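# Stand the clear bottle upright on the white plate

## Task

Put the clear bottle on the white plate so that it stands upright, leave every other object where it is, and finish with neither gripper touching the case, the amber bottle or the clear bottle.

## Robot and tools

Robot: two arms, left_arm and right_arm, each ending in a two-finger parallel gripper. Cameras: cam_high and cam_low are fixed; cam_left_wrist and cam_right_wrist ride on the hands. All images are 672x504.

Frame: one scene frame for both arms. Origin sits at table-top height, halfway between the two arms' nominal bases. +x points out over the table, +z points up, and left_arm is on the +y side (image left/right does not follow the arm names). Positions are in metres; orientations are quaternions written w first (qw, qx, qy, qz). Each gripper's own +z runs along its fingers and the fingers separate along its y axis. end_effector_position is the spot between the finger pads, roughly 1 cm short of the tips. Reported poses may be a few cm off, more at long reach, and an arm at rest in free air can settle a centimetre or more from what was commanded without touching anything.

The row: every motion command is built from rows of exactly 16 numbers covering both arms, even if only one moves: x, y, z, qw, qx, qy, qz, opening for left_arm, then the same eight for right_arm. x, y, z, q are an absolute target pose for that gripper in the scene frame, not an offset. Opening runs from -1 (closed) to +1 (fully open, 0.094 m). To hold an arm still, repeat its last reported pose and the intended opening in every row; to keep a gripper's orientation fixed, resend the same quaternion rather than copying a drifted reading.

execute_actions (argument actions, a list with at most one item; optional cameras):
- actions: [] just reports the state, with pictures.
- {"rows": [...], "steps": n}: 1 to 15 rows, n from 3 to 15 control steps of 1/30 s (default 15). One row per step; the final row repeats if rows run out. Refused, with nothing sent, if any target lies more than 0.6 m from the arm's last reported position along any gripper axis.
- {"steps": n} alone: a wait of up to 300 steps counted from the last result, so your thinking time is included.
The result is read 3 steps before the action ends; those steps finish afterwards. Pictures arrive only for an empty list or when cameras names them (["all"], a list of names, or [] for none).

move (target; optional speed, blend, blocking, cameras): drives each gripper in a straight line to an absolute row, or through a list of up to 15 rows, with no 0.6 m rule. speed is m/s per arm path, 0.002 to 0.5, default 0.25 (turning up to twice that in rad/s); one value or one per target. blend (m) rounds corners at intermediate targets; 0 stops at each. All paths finish together, taking 0.5 s at least and being cut off at 10 s. Openings of the first target go out at the start; openings of later targets are applied only after all arms stop there. Nothing avoids obstacles or the other arm. Faster moves lag and stray more and strike harder; aiming far past a contact presses harder. Do not route a path near an arm's own base, as it can flip the shoulder posture; go around. blocking=false returns after about 0.5 s while the move continues. The result adds a move: line: done (within 10 mm and 2 degrees), off_target, moving, held (a check blocked a step, or the clearance check halted the move) or fault, plus limits such as paced (pose clipped) or held. Done does not mean no contact.



Controller: each step the commanded pose is clipped to 100 mm and 20 degrees from the measured pose; elbows never fully straighten; tiny commands may not start. Far poses may need several actions. A held step keeps being retried. Hand target in results is the pose the controller is driving toward.

Gripping: grip_measured uses the opening scale; empty it reads up to ~1.6 mm wide. Full squeeze on a hard part reads up to ~0.064 narrower than the part, more for small or round parts; force limit is reached about 0.05 below first-touch reading (0.11+ for round). Pads squeeze ~50 to 64 N each. Close slowly on fragile items. Release by commanding well above grip_measured. grip_effort_nm is motor effort (negative closing), not pad force, and keeps an offset at rest.

Joint torques follow Joint positions order (gripper excluded), include gravity, have offsets and noise; numbers 3 and 4 wrap at ±28 N m. Joint velocities "within noise" means the arm is still.

Avoid: dropping things, releasing moving parts, fast impacts, hard presses, arm-to-arm collisions (the clearance check does not protect grippers or wrist cameras from each other), anything leaving the table. Motors heat when holding loads, stretched out or pushing unreachably; MOTOR HOT appears from 85 °C, and at 100 °C the arm drops everything and goes limp for 30 to 60 s or more. Brief outside tugs or pushes on objects can occur.

Camera calibration (K, distortion, T_world_to_cam) is listed per camera; fixed cameras may have shifted up to 2.3 degrees and 9 mm, wrist images may lag during motion.

Each tool is called after "Request:" as a command line: name --argument value for each argument, lists and objects as JSON in quotes; but a table of rows of numbers goes row by row, as --pt "numbers of a row", without its own name.

## Session

Request:
execute_actions --actions '[]'

Scene clock: 0.00 s of 4110.00 s.
left_arm: end_effector_position=(+0.8557, +0.2927, +0.3181) grip_measured=+1.000 grip_effort_nm=n/a end_effector_quat_wxyz=(+0.606, +0.311, +0.725, +0.108) | right_arm: end_effector_position=(+0.2796, -0.7614, +0.3957) grip_measured=+1.000 grip_effort_nm=n/a end_effector_quat_wxyz=(+0.666, +0.334, +0.582, -0.327)
Joint positions: left_arm=[0.126 1.962 1.694 0.006 0.352 0.673 0.094] | right_arm=[-0.877 1.101 0.693 0.509 0.083 0.056 0.094]
Joint velocities: within noise
Joint torques (N m): no reading
Motor temperatures (°C): left_arm=[29 27 30 28 30 25 29] | right_arm=[28 30 29 28 29 27 28]
Heat: left arm: hottest elbow 30 °C; right arm: hottest shoulder 30 °C.
Hand target: left_arm +0.8592, +0.2932, +0.3460; +0.621, +0.310, +0.710, +0.117 | right_arm +0.2816, -0.7639, +0.4146; +0.676, +0.329, +0.570, -0.331

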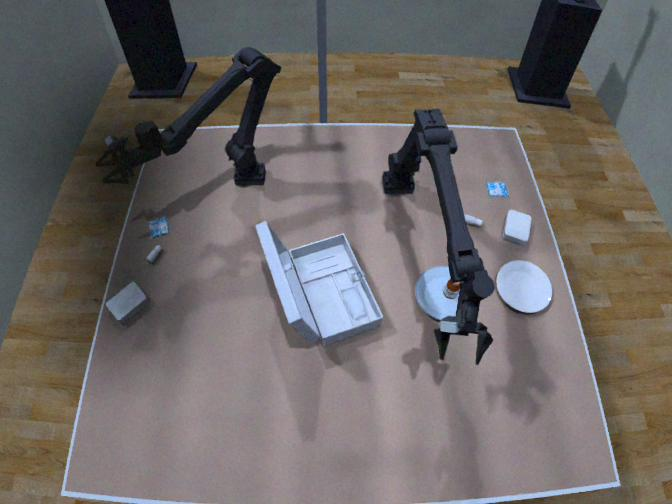

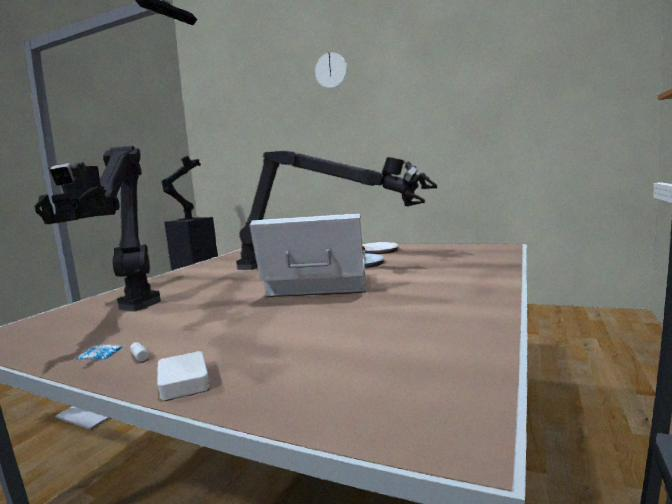

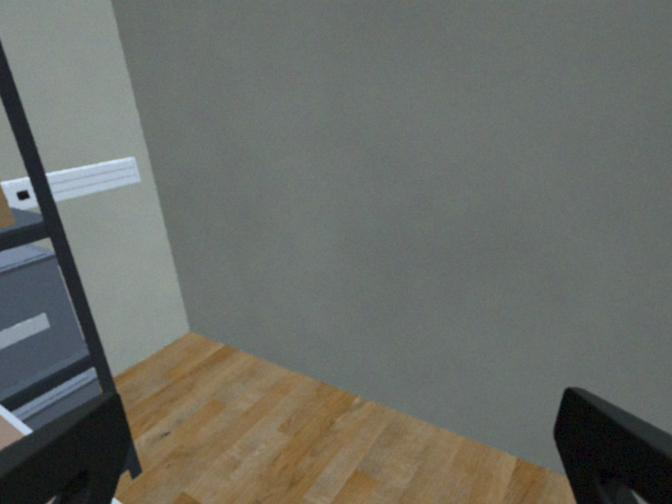

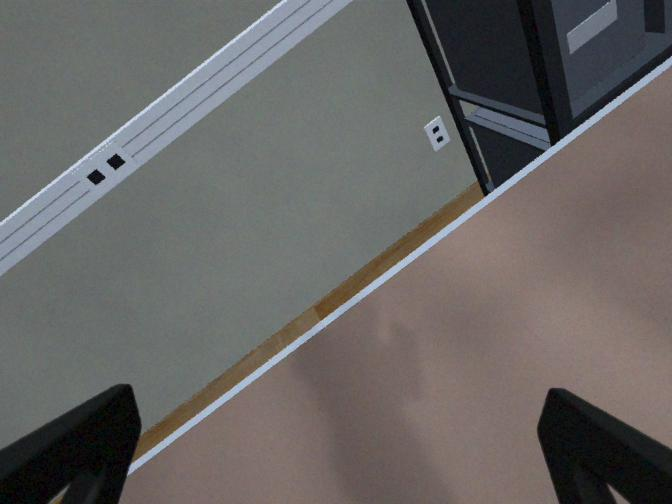

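Request:
zoom_image --camera "cam_high" --region '[250, 170, 560, 370]'

Request:
zoom_image --camera "cam_high" --region '[100, 200, 200, 330]'

Scaled by 1.626 from the camera's 672x504 image, which has a finer 960x720 frame.

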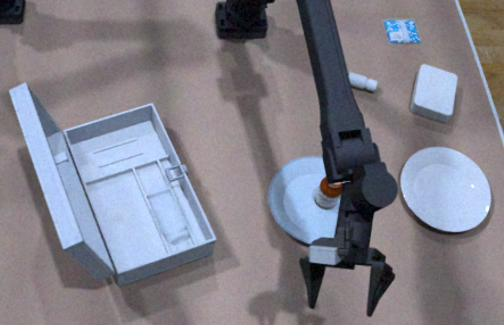

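Scaled by 3.877 from the camera's 672x504 image, which has a finer 960x720 frame.

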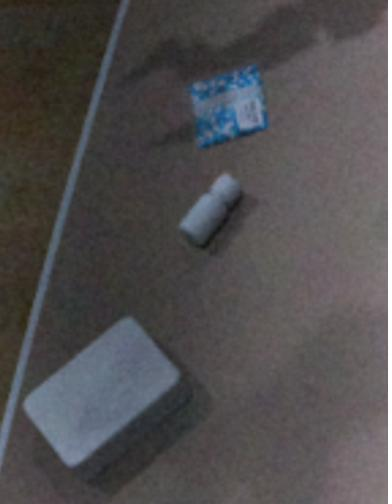

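Request:
move --target '[0.57,0.07,0.27,0,-0.156,0.988,0,1,0.2796,-0.7614,0.3957,0.666,0.334,0.582,-0.327,1]' --speed 0.5 --cameras '["cam_high","cam_left_wrist"]'

Request:
zoom_image --camera "cam_high" --region '[480, 240, 580, 320]'

Scene clock: 3.43 s of 4110.00 s.
left_arm: end_effector_position=(+0.5583, +0.0775, +0.2481) grip_measured=+1.000 grip_effort_nm=-0.012 end_effector_quat_wxyz=(-0.022, -0.152, +0.988, +0.011) | right_arm: end_effector_position=(+0.2796, -0.7614, +0.3957) grip_measured=+1.000 grip_effort_nm=0.007 end_effector_quat_wxyz=(+0.666, +0.334, +0.582, -0.327)
Joint positions: left_arm=[-0.309 1.826 1.794 -1.588 -0.002 -0.608 0.094] | right_arm=[-0.877 1.101 0.693 0.509 0.083 0.056 0.094]
Joint velocities: within noise
Joint torques (N m): left_arm=[-1.03 -19.37 12.78 0.03 0.05 0] | right_arm=[0.38 -4.01 11.29 2.54 -0.08 0.03]
Motor temperatures (°C): left_arm=[29 28 31 28 30 25 29] | right_arm=[28 30 30 28 29 27 28]
Heat: left arm: hottest elbow 31 °C; right arm: hottest shoulder 30 °C.
Hand target: left_arm +0.5688, +0.0703, +0.2701; +0.000, -0.156, +0.988, -0.001 | right_arm +0.2796, -0.7614, +0.3956; +0.666, +0.334, +0.582, -0.327
Off the commanded pose: left_arm 0.026 m, 3 deg | right_arm 0.000 m, 0 deg.
Kept back: nothing.
move: off_target (left_arm)
camera_calibration:
cam_left_wrist: T_world_to_cam=[[0.310054, -0.949684, -0.0443487, -0.0860175], [-0.849562, -0.2977, 0.435453, 0.430625], [-0.426745, -0.0973367, -0.899118, 0.554884], [0, 0, 0, 1]] pos_world=[0.629307, 0.100519, 0.307575]
Images, in order (width x height): cam_high 672x504, cam_left_wrist 672x504.

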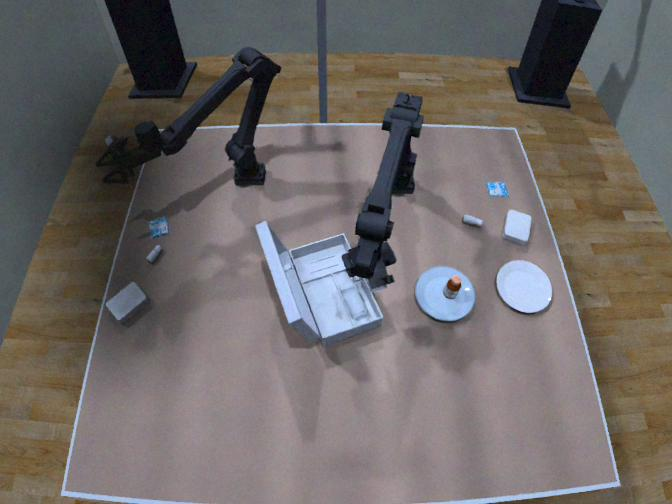

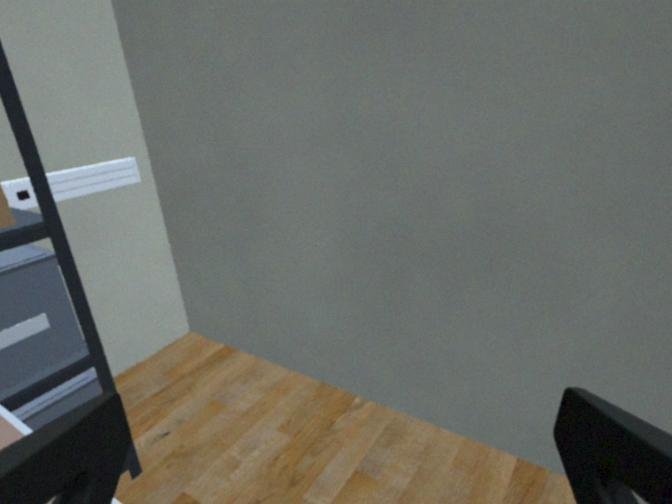

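Scaled by 5.040 from the camera's 672x504 image, which has a finer 960x720 frame.

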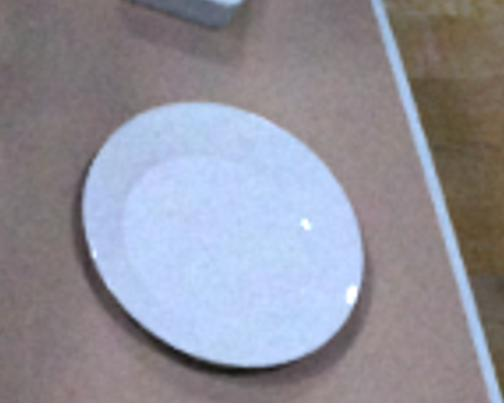

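Request:
zoom_image --camera "cam_high" --region '[310, 240, 400, 350]'

Request:
zoom_image --camera "cam_left_wrist" --region '[100, 50, 600, 500]'

Scaled by 4.582 from the camera's 672x504 image, which has a finer 960x720 frame.

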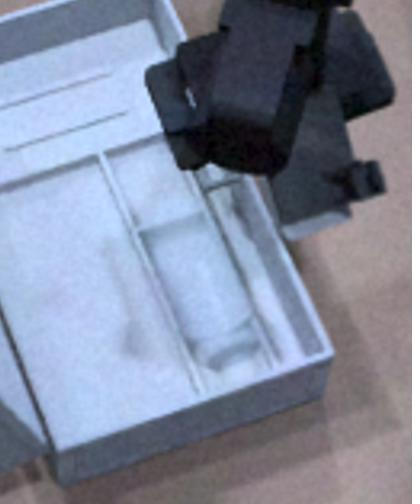

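Scaled by 1.008 from the camera's 672x504 image, which has a finer 960x720 frame.

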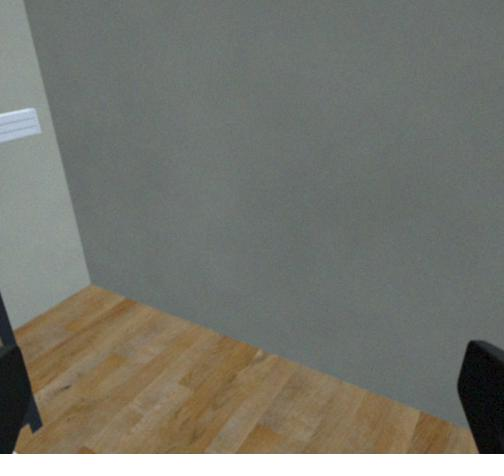

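Request:
move --target '[0.47,0.32,0.3,0,-0.156,0.988,0,1,0.54,-0.05,0.38,0.224,-0.483,0.837,0.129,1]' --speed 0.5 --cameras '["cam_high","cam_low","cam_right_wrist"]'

Request:
zoom_image --camera "cam_high" --region '[310, 240, 400, 350]'

Scene clock: 6.93 s of 4110.00 s.
left_arm: end_effector_position=(+0.4754, +0.3188, +0.2937) grip_measured=+1.000 grip_effort_nm=-0.007 end_effector_quat_wxyz=(-0.002, -0.159, +0.987, +0.001) | right_arm: end_effector_position=(+0.5338, -0.0496, +0.3474) grip_measured=+1.000 grip_effort_nm=-0.012 end_effector_quat_wxyz=(+0.197, -0.480, +0.845, +0.132)
Joint positions: left_arm=[0.164 1.521 1.525 -1.58 -0.002 -0.147 0.094] | right_arm=[0.445 1.788 1.943 -1.342 -0.294 -0.549 0.094]
Joint velocities: within noise
Joint torques (N m): left_arm=[-0.26 -15.74 8.24 0.05 0.07 0.2] | right_arm=[0.09 -15.03 16.43 1.07 -0.39 -0.03]
Motor temperatures (°C): left_arm=[29 28 31 28 30 25 29] | right_arm=[28 31 32 28 29 27 28]
Heat: left arm: hottest elbow 31 °C; right arm: hottest elbow 32 °C.
Hand target: left_arm +0.4701, +0.3199, +0.2999; +0.000, -0.156, +0.988, +0.000 | right_arm +0.5386, -0.0507, +0.3796; +0.224, -0.483, +0.837, +0.129
Off the commanded pose: left_arm 0.008 m, 0 deg | right_arm 0.033 m, 3 deg.
Kept back: nothing.
move: off_target (right_arm)
camera_calibration:
cam_right_wrist: T_world_to_cam=[[0.861287, -0.507255, -0.0296226, -0.473339], [-0.508105, -0.860234, -0.0427373, 0.2819], [-0.00380371, 0.0518604, -0.998647, 0.441308], [0, 0, 0, 1]] pos_world=[0.552594, -0.0204901, 0.438737]
Images, in order (width x height): cam_high 672x504, cam_low 672x504, cam_right_wrist 672x504.

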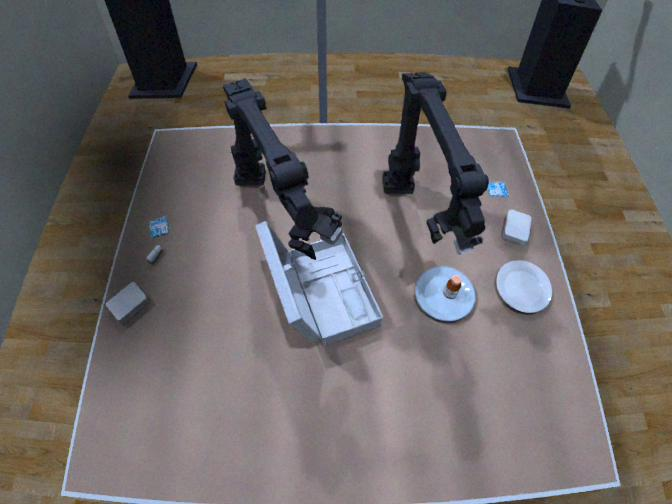

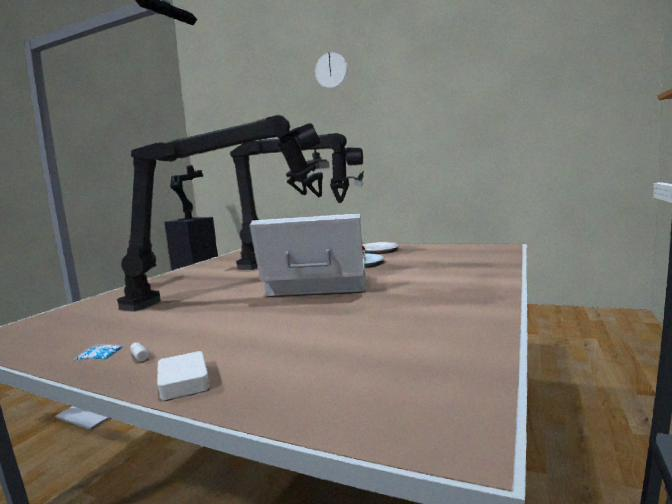

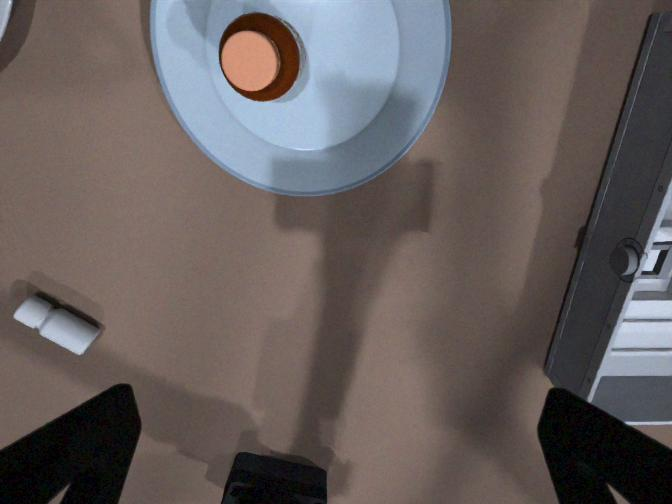

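Scaled by 4.582 from the camera's 672x504 image, which has a finer 960x720 frame.

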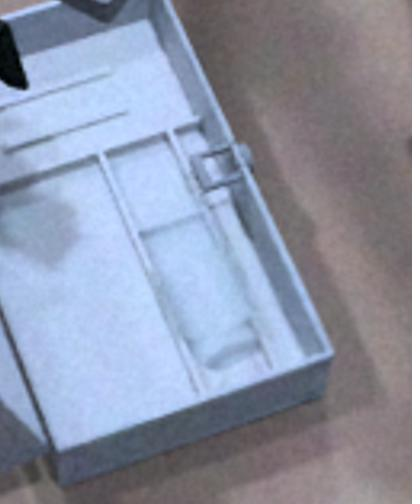

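Request:
execute_actions --actions '[]' --cameras '["cam_left_wrist"]'

Scene clock: 7.10 s of 4110.00 s.
left_arm: end_effector_position=(+0.4754, +0.3188, +0.2937) grip_measured=+1.000 grip_effort_nm=-0.012 end_effector_quat_wxyz=(-0.002, -0.159, +0.987, +0.001) | right_arm: end_effector_position=(+0.5337, -0.0497, +0.3474) grip_measured=+1.000 grip_effort_nm=-0.007 end_effector_quat_wxyz=(+0.197, -0.480, +0.845, +0.132)
Joint positions: left_arm=[0.164 1.521 1.525 -1.58 -0.002 -0.147 0.094] | right_arm=[0.445 1.788 1.943 -1.343 -0.294 -0.55 0.094]
Joint velocities: within noise
Joint torques (N m): left_arm=[-0.21 -15.68 8.17 0.02 0.06 0.22] | right_arm=[0.03 -15.15 16.39 1.07 -0.39 -0.06]
Motor temperatures (°C): left_arm=[29 28 32 28 30 25 29] | right_arm=[28 31 32 28 29 27 28]
Heat: left arm: hottest elbow 32 °C; right arm: hottest elbow 32 °C.
Hand target: left_arm +0.4701, +0.3199, +0.2999; +0.000, -0.156, +0.988, +0.000 | right_arm +0.5386, -0.0507, +0.3796; +0.224, -0.483, +0.837, +0.129
Off the commanded pose: left_arm 0.008 m, 0 deg | right_arm 0.033 m, 3 deg.
Steps of this call (1-5: nothing new was sent). Readings (end_effector_position of left_arm | right_arm):
1: (+0.4754, +0.3188, +0.2937) | (+0.5338, -0.0496, +0.3474)
2: (+0.4754, +0.3188, +0.2937) | (+0.5337, -0.0497, +0.3474)
4: (+0.4754, +0.3188, +0.2937) | (+0.5337, -0.0497, +0.3474)
5: the state above
camera_calibration:
cam_left_wrist: T_world_to_cam=[[0.323306, -0.946139, -0.0171357, 0.155345], [-0.863053, -0.302244, 0.404708, 0.429147], [-0.388089, -0.116056, -0.914285, 0.576014], [0, 0, 0, 1]] pos_world=[0.543697, 0.343535, 0.355624]
Images, in order (width x height): cam_left_wrist 672x504.

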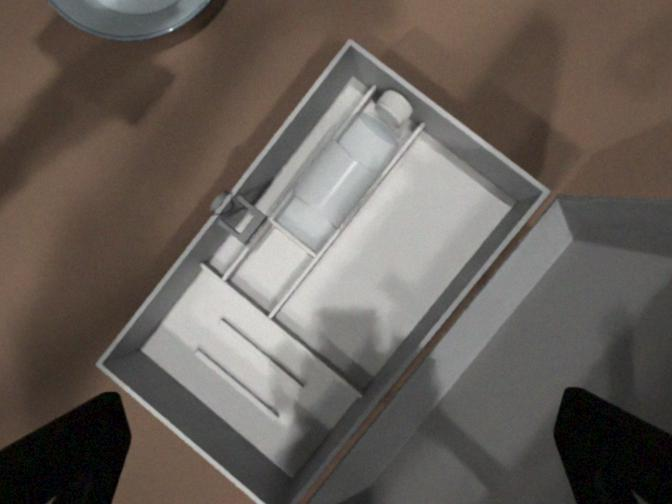

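Request:
zoom_image --camera "cam_left_wrist" --region '[230, 70, 450, 270]'

Scaled by 2.291 from the camera's 672x504 image, which has a finer 960x720 frame.

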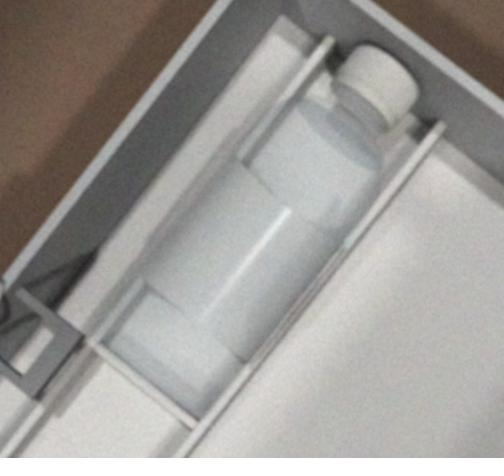

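Request:
move --pt "0.55 0.25 0.27 -0.128 -0.1892 0.9732 -0.0249 1 0.4 -0.35 0.4 0.224 -0.483 0.837 0.129 1" --pt "0.625 0.072 0.18 -0.128 -0.1892 0.9732 -0.0249 1 0.33 -0.5 0.4 0.224 -0.483 0.837 0.129 1" --speed 0.5 --blend 0.05 --cameras '["cam_high","cam_right_wrist"]'

Request:
zoom_image --camera "cam_high" --region '[290, 220, 410, 350]'

Scene clock: 10.03 s of 4110.00 s.
left_arm: end_effector_position=(+0.6101, +0.0724, +0.1514) grip_measured=+1.000 grip_effort_nm=-0.007 end_effector_quat_wxyz=(-0.142, -0.184, +0.972, -0.019) | right_arm: end_effector_position=(+0.3331, -0.5046, +0.3970) grip_measured=+1.000 grip_effort_nm=-0.012 end_effector_quat_wxyz=(+0.257, -0.460, +0.847, +0.066)
Joint positions: left_arm=[-0.249 2.143 2.011 -1.685 0.151 -0.597 0.094] | right_arm=[-0.594 1.277 1.492 -1.662 -0.524 -1.574 0.094]
Joint velocities: within noise
Joint torques (N m): left_arm=[-0.15 -24.7 11.97 -0.38 0.09 -0.01] | right_arm=[0.79 -6.42 10.51 0.58 -0.61 -0.03]
Motor temperatures (°C): left_arm=[29 29 32 28 30 25 29] | right_arm=[28 31 32 28 29 27 28]
Heat: left arm: hottest elbow 32 °C; right arm: hottest elbow 32 °C.
Hand target: left_arm +0.6232, +0.0724, +0.1798; -0.113, -0.191, +0.975, -0.032 | right_arm +0.3303, -0.4998, +0.3993; +0.256, -0.466, +0.844, +0.069
Off the commanded pose: left_arm 0.032 m, 2 deg | right_arm 0.006 m, 9 deg.
joint sent to its limit (left arm) — joint 4 (wrist pitch), lower limit.
joint sent to its limit (right arm) — joint 4 (wrist pitch), lower limit.
Kept back: nothing.
move: off_target (left_arm, right_arm)
camera_calibration:
cam_right_wrist: T_world_to_cam=[[0.811366, -0.570266, 0.128379, -0.607709], [-0.563355, -0.82146, -0.0885136, -0.153208], [0.155934, -0.000506073, -0.987767, 0.429685], [0, 0, 0, 1]] pos_world=[0.339762, -0.472193, 0.488885]
Images, in order (width x height): cam_high 672x504, cam_right_wrist 672x504.

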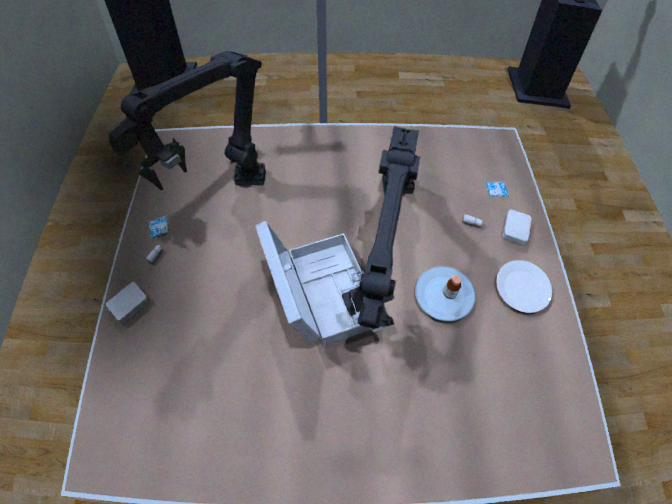

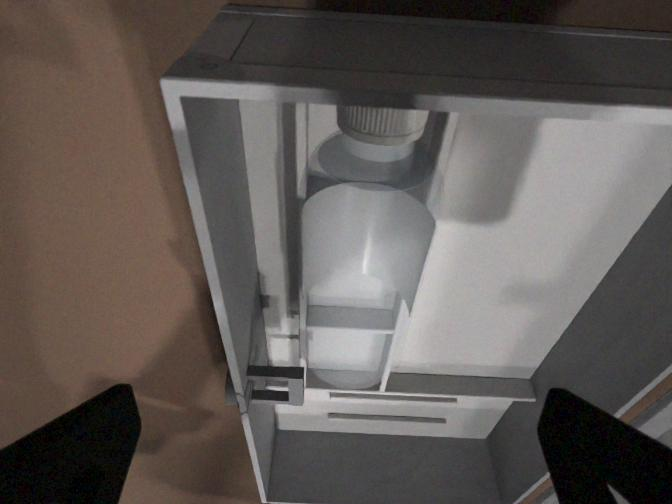

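Scaled by 3.877 from the camera's 672x504 image, which has a finer 960x720 frame.

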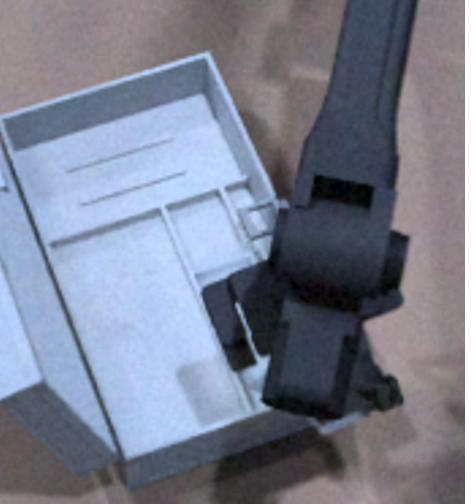

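Request:
move --target '[0.637,0.063,0.074,-0.0856,-0.19,0.9779,-0.0166,1,0.3303,-0.4998,0.3993,0.256,-0.466,0.844,0.069,1]' --speed 0.25 --cameras '["cam_right_wrist"]'

Scene clock: 11.30 s of 4110.00 s.
left_arm: end_effector_position=(+0.6343, +0.0653, +0.0703) grip_measured=+1.000 grip_effort_nm=-0.012 end_effector_quat_wxyz=(-0.094, -0.187, +0.978, -0.016) | right_arm: end_effector_position=(+0.3331, -0.5046, +0.3970) grip_measured=+1.000 grip_effort_nm=-0.007 end_effector_quat_wxyz=(+0.257, -0.460, +0.847, +0.066)
Joint positions: left_arm=[-0.262 2.205 1.916 -1.438 0.108 -0.622 0.094] | right_arm=[-0.594 1.277 1.492 -1.662 -0.524 -1.575 0.094]
Joint velocities: within noise
Joint torques (N m): left_arm=[-0.79 -24.29 7.91 0.5 -0.14 -0.04] | right_arm=[0.85 -6.36 10.52 0.58 -0.59 -0.04]
Motor temperatures (°C): left_arm=[29 29 33 28 30 25 29] | right_arm=[28 31 33 28 29 27 28]
Heat: left arm: hottest elbow 33 °C; right arm: hottest elbow 33 °C.
Hand target: left_arm +0.6371, +0.0631, +0.0741; -0.086, -0.190, +0.978, -0.017 | right_arm +0.3303, -0.4999, +0.3992; +0.256, -0.466, +0.844, +0.069
Off the commanded pose: left_arm 0.005 m, 1 deg | right_arm 0.006 m, 1 deg.
joint sent to its limit (right arm) — joint 4 (wrist pitch), lower limit.
Kept back: nothing.
move: done
camera_calibration:
cam_right_wrist: T_world_to_cam=[[0.811875, -0.569413, 0.128947, -0.607674], [-0.562512, -0.822051, -0.0883857, -0.153838], [0.156329, -0.000775991, -0.987705, 0.429393], [0, 0, 0, 1]] pos_world=[0.339693, -0.472147, 0.488874]
Images, in order (width x height): cam_right_wrist 672x504.

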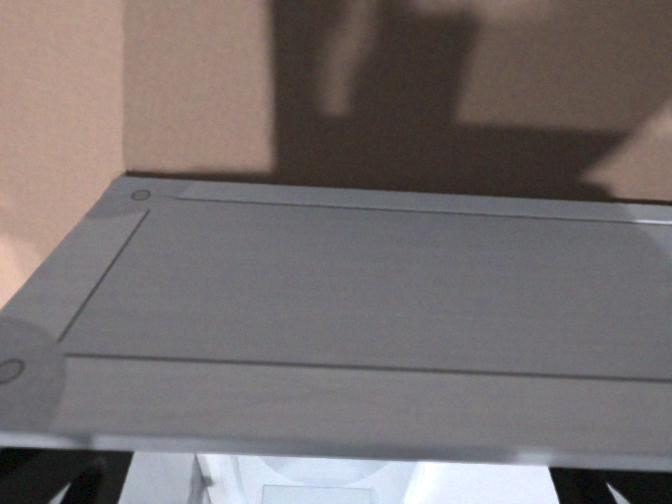

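Request:
move --target '[0.624,0.066,0.045,-0.0856,-0.19,0.9779,-0.0166,1,0.3303,-0.4998,0.3993,0.256,-0.466,0.844,0.069,1]' --speed 0.15 --cameras '["cam_right_wrist","cam_high"]'

Request:
zoom_image --camera "cam_right_wrist" --region '[100, 300, 600, 504]'

Scene clock: 12.27 s of 4110.00 s.
left_arm: end_effector_position=(+0.6277, +0.0589, +0.0520) grip_measured=+1.000 grip_effort_nm=-0.002 end_effector_quat_wxyz=(-0.080, -0.180, +0.980, -0.022) | right_arm: end_effector_position=(+0.3331, -0.5046, +0.3970) grip_measured=+1.000 grip_effort_nm=-0.002 end_effector_quat_wxyz=(+0.257, -0.461, +0.847, +0.066)
Joint positions: left_arm=[-0.274 2.188 1.838 -1.347 0.11 -0.623 0.094] | right_arm=[-0.594 1.277 1.492 -1.662 -0.524 -1.575 0.094]
Joint velocities: within noise
Joint torques (N m): left_arm=[0.03 -23.3 6.22 0.42 -0.2 -0.03] | right_arm=[0.79 -6.42 10.51 0.58 -0.59 -0.03]
Motor temperatures (°C): left_arm=[29 29 33 28 30 25 29] | right_arm=[28 31 33 28 29 27 28]
Heat: left arm: hottest elbow 33 °C; right arm: hottest elbow 33 °C.
Hand target: left_arm +0.6240, +0.0659, +0.0450; -0.086, -0.190, +0.978, -0.017 | right_arm +0.3303, -0.4999, +0.3992; +0.256, -0.466, +0.844, +0.069
Off the commanded pose: left_arm 0.011 m, 1 deg | right_arm 0.006 m, 1 deg.
joint sent to its limit (right arm) — joint 4 (wrist pitch), lower limit.
Kept back: nothing.
move: off_target (left_arm)
camera_calibration:
cam_right_wrist: T_world_to_cam=[[0.812045, -0.569128, 0.129136, -0.607662], [-0.562231, -0.822248, -0.0883429, -0.154048], [0.15646, -0.000865872, -0.987684, 0.429296], [0, 0, 0, 1]] pos_world=[0.33967, -0.472131, 0.48887]
Images, in order (width x height): cam_high 672x504, cam_right_wrist 672x504.

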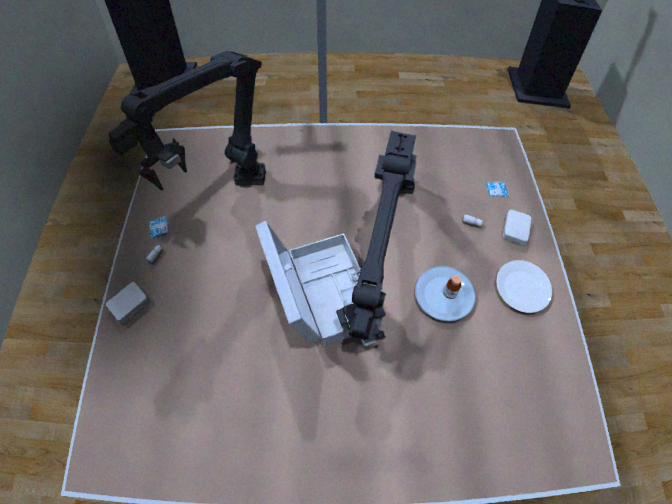

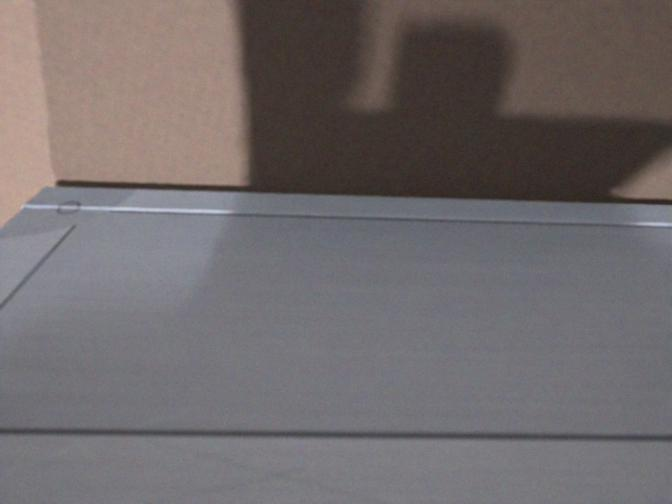

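Scaled by 1.008 from the camera's 672x504 image, which has a finer 960x720 frame.

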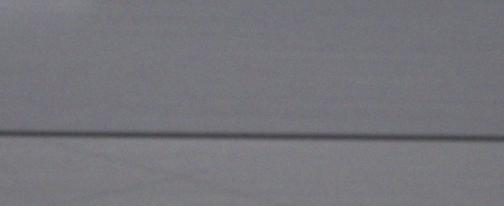

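Request:
move --pt "0.618 0.074 0.035 -0.0856 -0.19 0.9779 -0.0166 1 0.3303 -0.4998 0.3993 0.256 -0.466 0.844 0.069 1" --pt "0.618 0.074 0.035 -0.0856 -0.19 0.9779 -0.0166 0.0 0.3303 -0.4998 0.3993 0.256 -0.466 0.844 0.069 1" --speed 0.15 --cameras '["cam_right_wrist","cam_high"]'

Scene clock: 13.70 s of 4110.00 s.
left_arm: end_effector_position=(+0.6229, +0.0662, +0.0464) grip_measured=+0.231 grip_effort_nm=-1.263 end_effector_quat_wxyz=(-0.073, -0.180, +0.981, -0.022) | right_arm: end_effector_position=(+0.3331, -0.5046, +0.3970) grip_measured=+1.000 grip_effort_nm=-0.007 end_effector_quat_wxyz=(+0.257, -0.461, +0.847, +0.066)
Joint positions: left_arm=[-0.267 2.168 1.788 -1.306 0.102 -0.616 0.058] | right_arm=[-0.594 1.277 1.492 -1.662 -0.524 -1.575 0.094]
Joint velocities: within noise
Joint torques (N m): left_arm=[0.26 -22.18 6.45 0.12 0.07 0.01] | right_arm=[0.79 -6.36 10.5 0.59 -0.59 -0.03]
Motor temperatures (°C): left_arm=[29 30 33 28 30 25 29] | right_arm=[28 31 33 28 29 27 28]
Heat: left arm: hottest elbow 33 °C; right arm: hottest elbow 33 °C.
Hand target: left_arm +0.6178, +0.0739, +0.0352; -0.086, -0.190, +0.978, -0.017 | right_arm +0.3303, -0.4999, +0.3992; +0.256, -0.466, +0.844, +0.069
Off the commanded pose: left_arm 0.015 m, 2 deg | right_arm 0.006 m, 1 deg.
joint sent to its limit (right arm) — joint 4 (wrist pitch), lower limit.
Kept back: nothing.
move: off_target (left_arm); target 2's new opening was sent with left_arm's hand 0.024 m and 3 deg from that target
camera_calibration:
cam_right_wrist: T_world_to_cam=[[0.812045, -0.569128, 0.129136, -0.607662], [-0.562231, -0.822248, -0.0883429, -0.154048], [0.15646, -0.000865872, -0.987684, 0.429296], [0, 0, 0, 1]] pos_world=[0.33967, -0.472131, 0.48887]
Images, in order (width x height): cam_high 672x504, cam_right_wrist 672x504.

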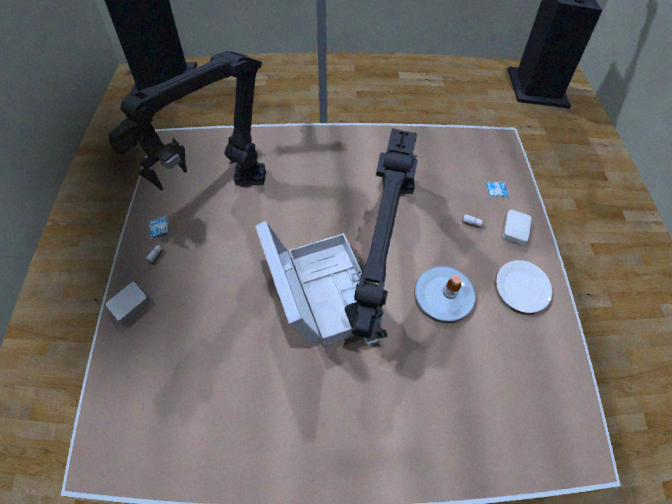

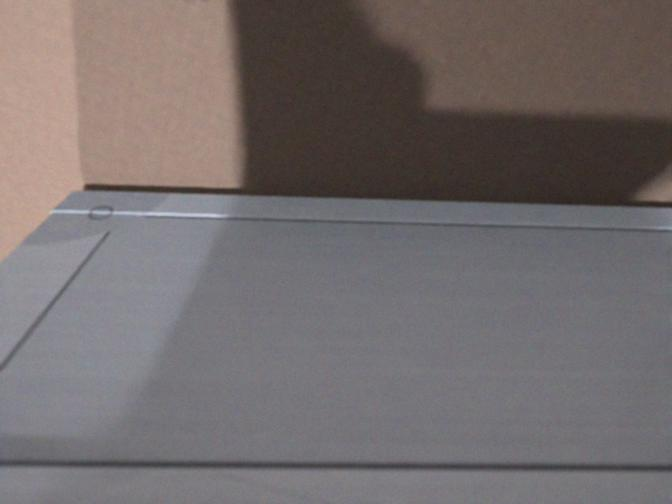

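Request:
move --target '[0.622,0.07,0.07,-0.0856,-0.19,0.9779,-0.0166,0.0,0.3303,-0.4998,0.3993,0.256,-0.466,0.844,0.069,1]' --speed 0.12 --cameras '["cam_right_wrist","cam_high"]'

Request:
zoom_image --camera "cam_high" --region '[290, 220, 410, 350]'

Scene clock: 14.63 s of 4110.00 s.
left_arm: end_effector_position=(+0.6223, +0.0664, +0.0487) grip_measured=+0.236 grip_effort_nm=-1.028 end_effector_quat_wxyz=(-0.076, -0.180, +0.981, -0.021) | right_arm: end_effector_position=(+0.3331, -0.5046, +0.3970) grip_measured=+1.000 grip_effort_nm=-0.002 end_effector_quat_wxyz=(+0.257, -0.461, +0.847, +0.066)
Joint positions: left_arm=[-0.267 2.168 1.794 -1.318 0.102 -0.615 0.058] | right_arm=[-0.594 1.277 1.492 -1.662 -0.524 -1.575 0.094]
Joint velocities: within noise
Joint torques (N m): left_arm=[-0.15 -24.06 10.37 -2.77 0.1 -0.05] | right_arm=[0.79 -6.42 10.51 0.57 -0.59 -0.03]
Motor temperatures (°C): left_arm=[29 30 33 28 30 25 29] | right_arm=[28 31 33 28 29 27 28]
Heat: left arm: hottest elbow 33 °C; right arm: hottest elbow 33 °C.
Hand target: left_arm +0.6219, +0.0699, +0.0699; -0.084, -0.190, +0.978, -0.017 | right_arm +0.3303, -0.4999, +0.3992; +0.256, -0.466, +0.844, +0.069
Off the commanded pose: left_arm 0.022 m, 2 deg | right_arm 0.006 m, 1 deg.
joint sent to its limit (right arm) — joint 4 (wrist pitch), lower limit.
Kept back: nothing.
move: off_target (left_arm)
camera_calibration:
cam_right_wrist: T_world_to_cam=[[0.812045, -0.569128, 0.129136, -0.607662], [-0.562231, -0.822248, -0.0883429, -0.154048], [0.15646, -0.000865872, -0.987684, 0.429296], [0, 0, 0, 1]] pos_world=[0.33967, -0.472131, 0.48887]
Images, in order (width x height): cam_high 672x504, cam_right_wrist 672x504.

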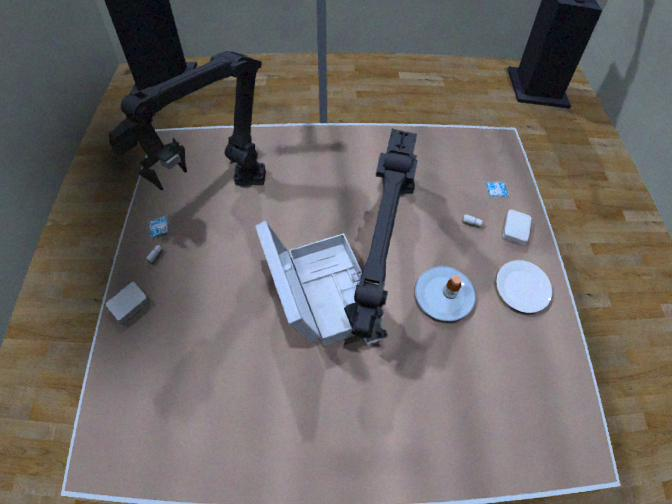

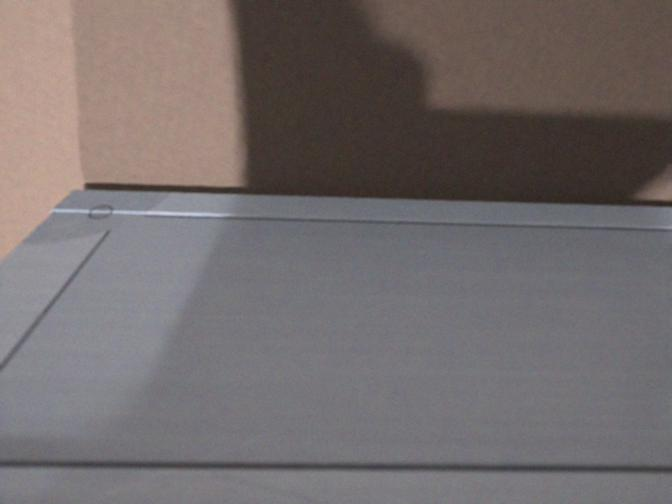

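Scaled by 3.877 from the camera's 672x504 image, which has a finer 960x720 frame.

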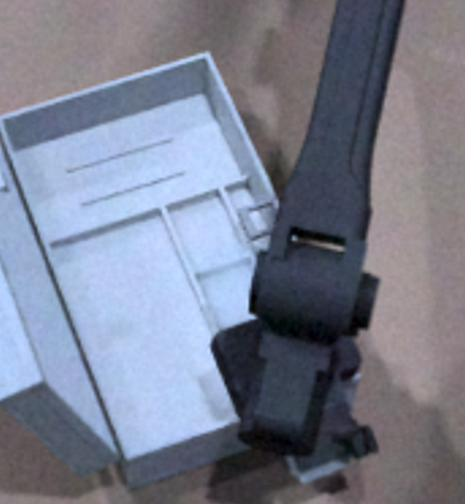

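Request:
move --pt "0.622 0.067 0.051 -0.0856 -0.19 0.9779 -0.0166 0.6 0.3303 -0.4998 0.3993 0.256 -0.466 0.844 0.069 1" --pt "0.622 0.069 0.068 -0.0856 -0.19 0.9779 -0.0166 0.6 0.3303 -0.4998 0.3993 0.256 -0.466 0.844 0.069 1" --pt "0.622 0.069 0.068 -0.0856 -0.19 0.9779 -0.0166 -0.1 0.3303 -0.4998 0.3993 0.256 -0.466 0.844 0.069 1" --speed 0.12 --cameras '[]'

Scene clock: 16.77 s of 4110.00 s.
left_arm: end_effector_position=(+0.6124, +0.0650, +0.0549) grip_measured=+0.158 grip_effort_nm=-1.155 end_effector_quat_wxyz=(-0.096, -0.184, +0.978, -0.017) | right_arm: end_effector_position=(+0.3331, -0.5046, +0.3970) grip_measured=+1.000 grip_effort_nm=-0.012 end_effector_quat_wxyz=(+0.257, -0.461, +0.847, +0.066)
Joint positions: left_arm=[-0.271 2.164 1.8 -1.366 0.113 -0.626 0.054] | right_arm=[-0.594 1.277 1.492 -1.662 -0.524 -1.575 0.094]
Joint velocities: within noise
Joint torques (N m): left_arm=[-0.03 -23.53 9.88 -0.61 -0.33 0.05] | right_arm=[0.79 -6.42 10.5 0.57 -0.6 -0.03]
Motor temperatures (°C): left_arm=[29 30 33 28 30 25 29] | right_arm=[28 31 33 28 29 27 28]
Heat: left arm: hottest elbow 33 °C; right arm: hottest elbow 33 °C.
Hand target: left_arm +0.6216, +0.0690, +0.0681; -0.085, -0.190, +0.978, -0.017 | right_arm +0.3303, -0.4999, +0.3992; +0.256, -0.466, +0.844, +0.069
Off the commanded pose: left_arm 0.017 m, 1 deg | right_arm 0.006 m, 1 deg.
joint sent to its limit (right arm) — joint 4 (wrist pitch), lower limit.
Kept back: nothing.
move: off_target (left_arm); target 3's new opening was sent with left_arm's hand 0.018 m and 2 deg from that target
No camera images: "cameras" was empty.

Request:
move --pt "0.622 0.069 0.12 -0.0856 -0.19 0.9779 -0.0166 -0.1 0.3303 -0.4998 0.3993 0.256 -0.466 0.844 0.069 1" --pt "0.60 0.075 0.29 -0.0856 -0.19 0.9779 -0.0166 -0.1 0.3303 -0.4998 0.3993 0.256 -0.466 0.844 0.069 1" --speed '[0.15,0.35]' --blend 0.03 --cameras '["cam_right_wrist","cam_high","cam_low"]'

Scene clock: 18.70 s of 4110.00 s.
left_arm: end_effector_position=(+0.5927, +0.0724, +0.2606) grip_measured=+0.163 grip_effort_nm=-1.023 end_effector_quat_wxyz=(-0.050, -0.192, +0.980, -0.032) | right_arm: end_effector_position=(+0.3331, -0.5046, +0.3970) grip_measured=+1.000 grip_effort_nm=-0.007 end_effector_quat_wxyz=(+0.257, -0.461, +0.847, +0.066)
Joint positions: left_arm=[-0.27 1.936 1.987 -1.682 0.102 -0.645 0.055] | right_arm=[-0.594 1.277 1.492 -1.662 -0.524 -1.575 0.094]
Joint velocities: within noise
Joint torques (N m): left_arm=[0.09 -22.89 11.71 -0.1 0.21 0.11] | right_arm=[0.85 -6.42 10.5 0.58 -0.6 -0.03]
Motor temperatures (°C): left_arm=[29 31 34 28 30 25 29] | right_arm=[28 31 33 28 29 27 28]
Heat: left arm: hottest elbow 34 °C; right arm: hottest elbow 33 °C.
Hand target: left_arm +0.5985, +0.0753, +0.2892; -0.025, -0.194, +0.980, -0.047 | right_arm +0.3303, -0.4999, +0.3992; +0.256, -0.466, +0.844, +0.069
Off the commanded pose: left_arm 0.030 m, 5 deg | right_arm 0.006 m, 1 deg.
joint sent to its limit (left arm) — joint 4 (wrist pitch), lower limit.
joint sent to its limit (right arm) — joint 4 (wrist pitch), lower limit.
Kept back: nothing.
move: off_target (left_arm); blend cut to 0.026 m at target 1; limits=paced
camera_calibration:
cam_right_wrist: T_world_to_cam=[[0.812045, -0.569128, 0.129136, -0.607662], [-0.562231, -0.822248, -0.0883429, -0.154048], [0.15646, -0.000865872, -0.987684, 0.429296], [0, 0, 0, 1]] pos_world=[0.33967, -0.472131, 0.48887]
Images, in order (width x height): cam_high 672x504, cam_low 672x504, cam_right_wrist 672x504.

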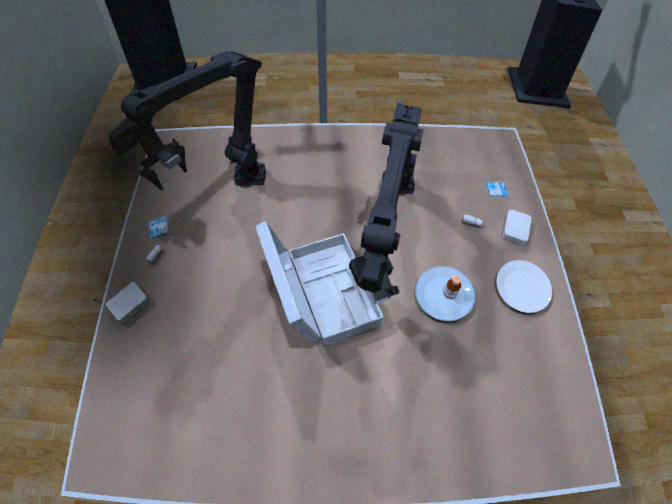

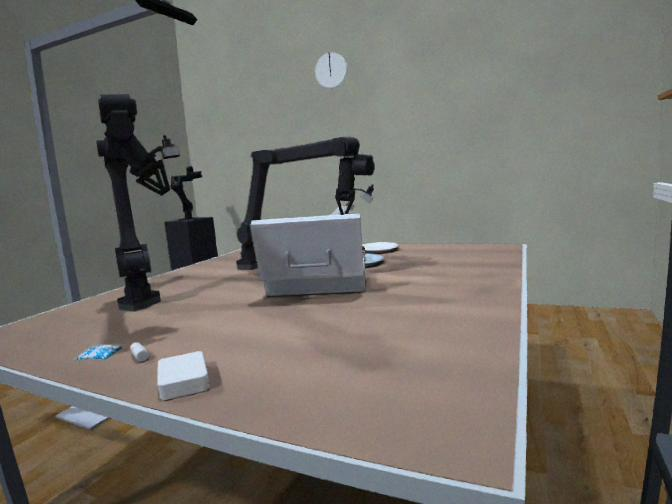

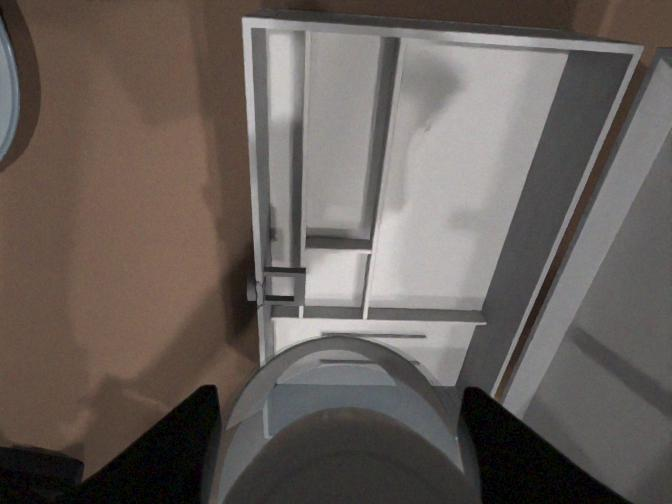

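Request:
zoom_image --camera "cam_low" --region '[300, 140, 400, 260]'

Request:
zoom_image --camera "cam_right_wrist" --region '[180, 300, 500, 504]'

Request:
zoom_image --camera "cam_high" --region '[330, 220, 420, 320]'

Scaled by 4.200 from the camera's 672x504 image, which has a finer 960x720 frame.

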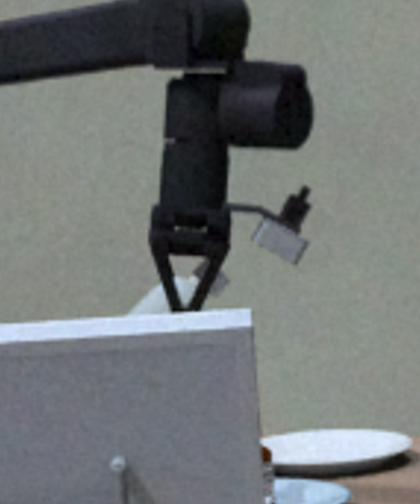

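Scaled by 1.575 from the camera's 672x504 image, which has a finer 960x720 frame.

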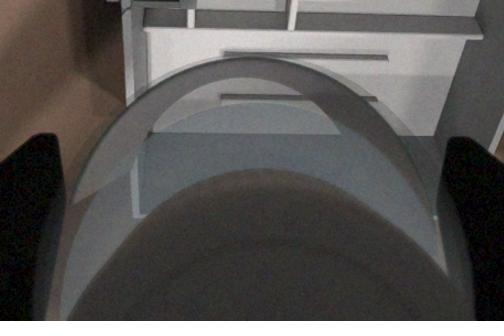

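Scaled by 5.040 from the camera's 672x504 image, which has a finer 960x720 frame.

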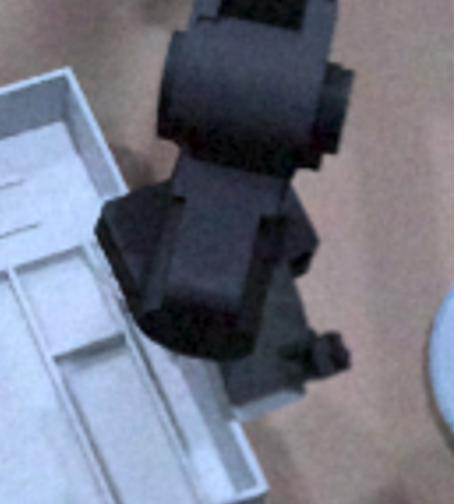

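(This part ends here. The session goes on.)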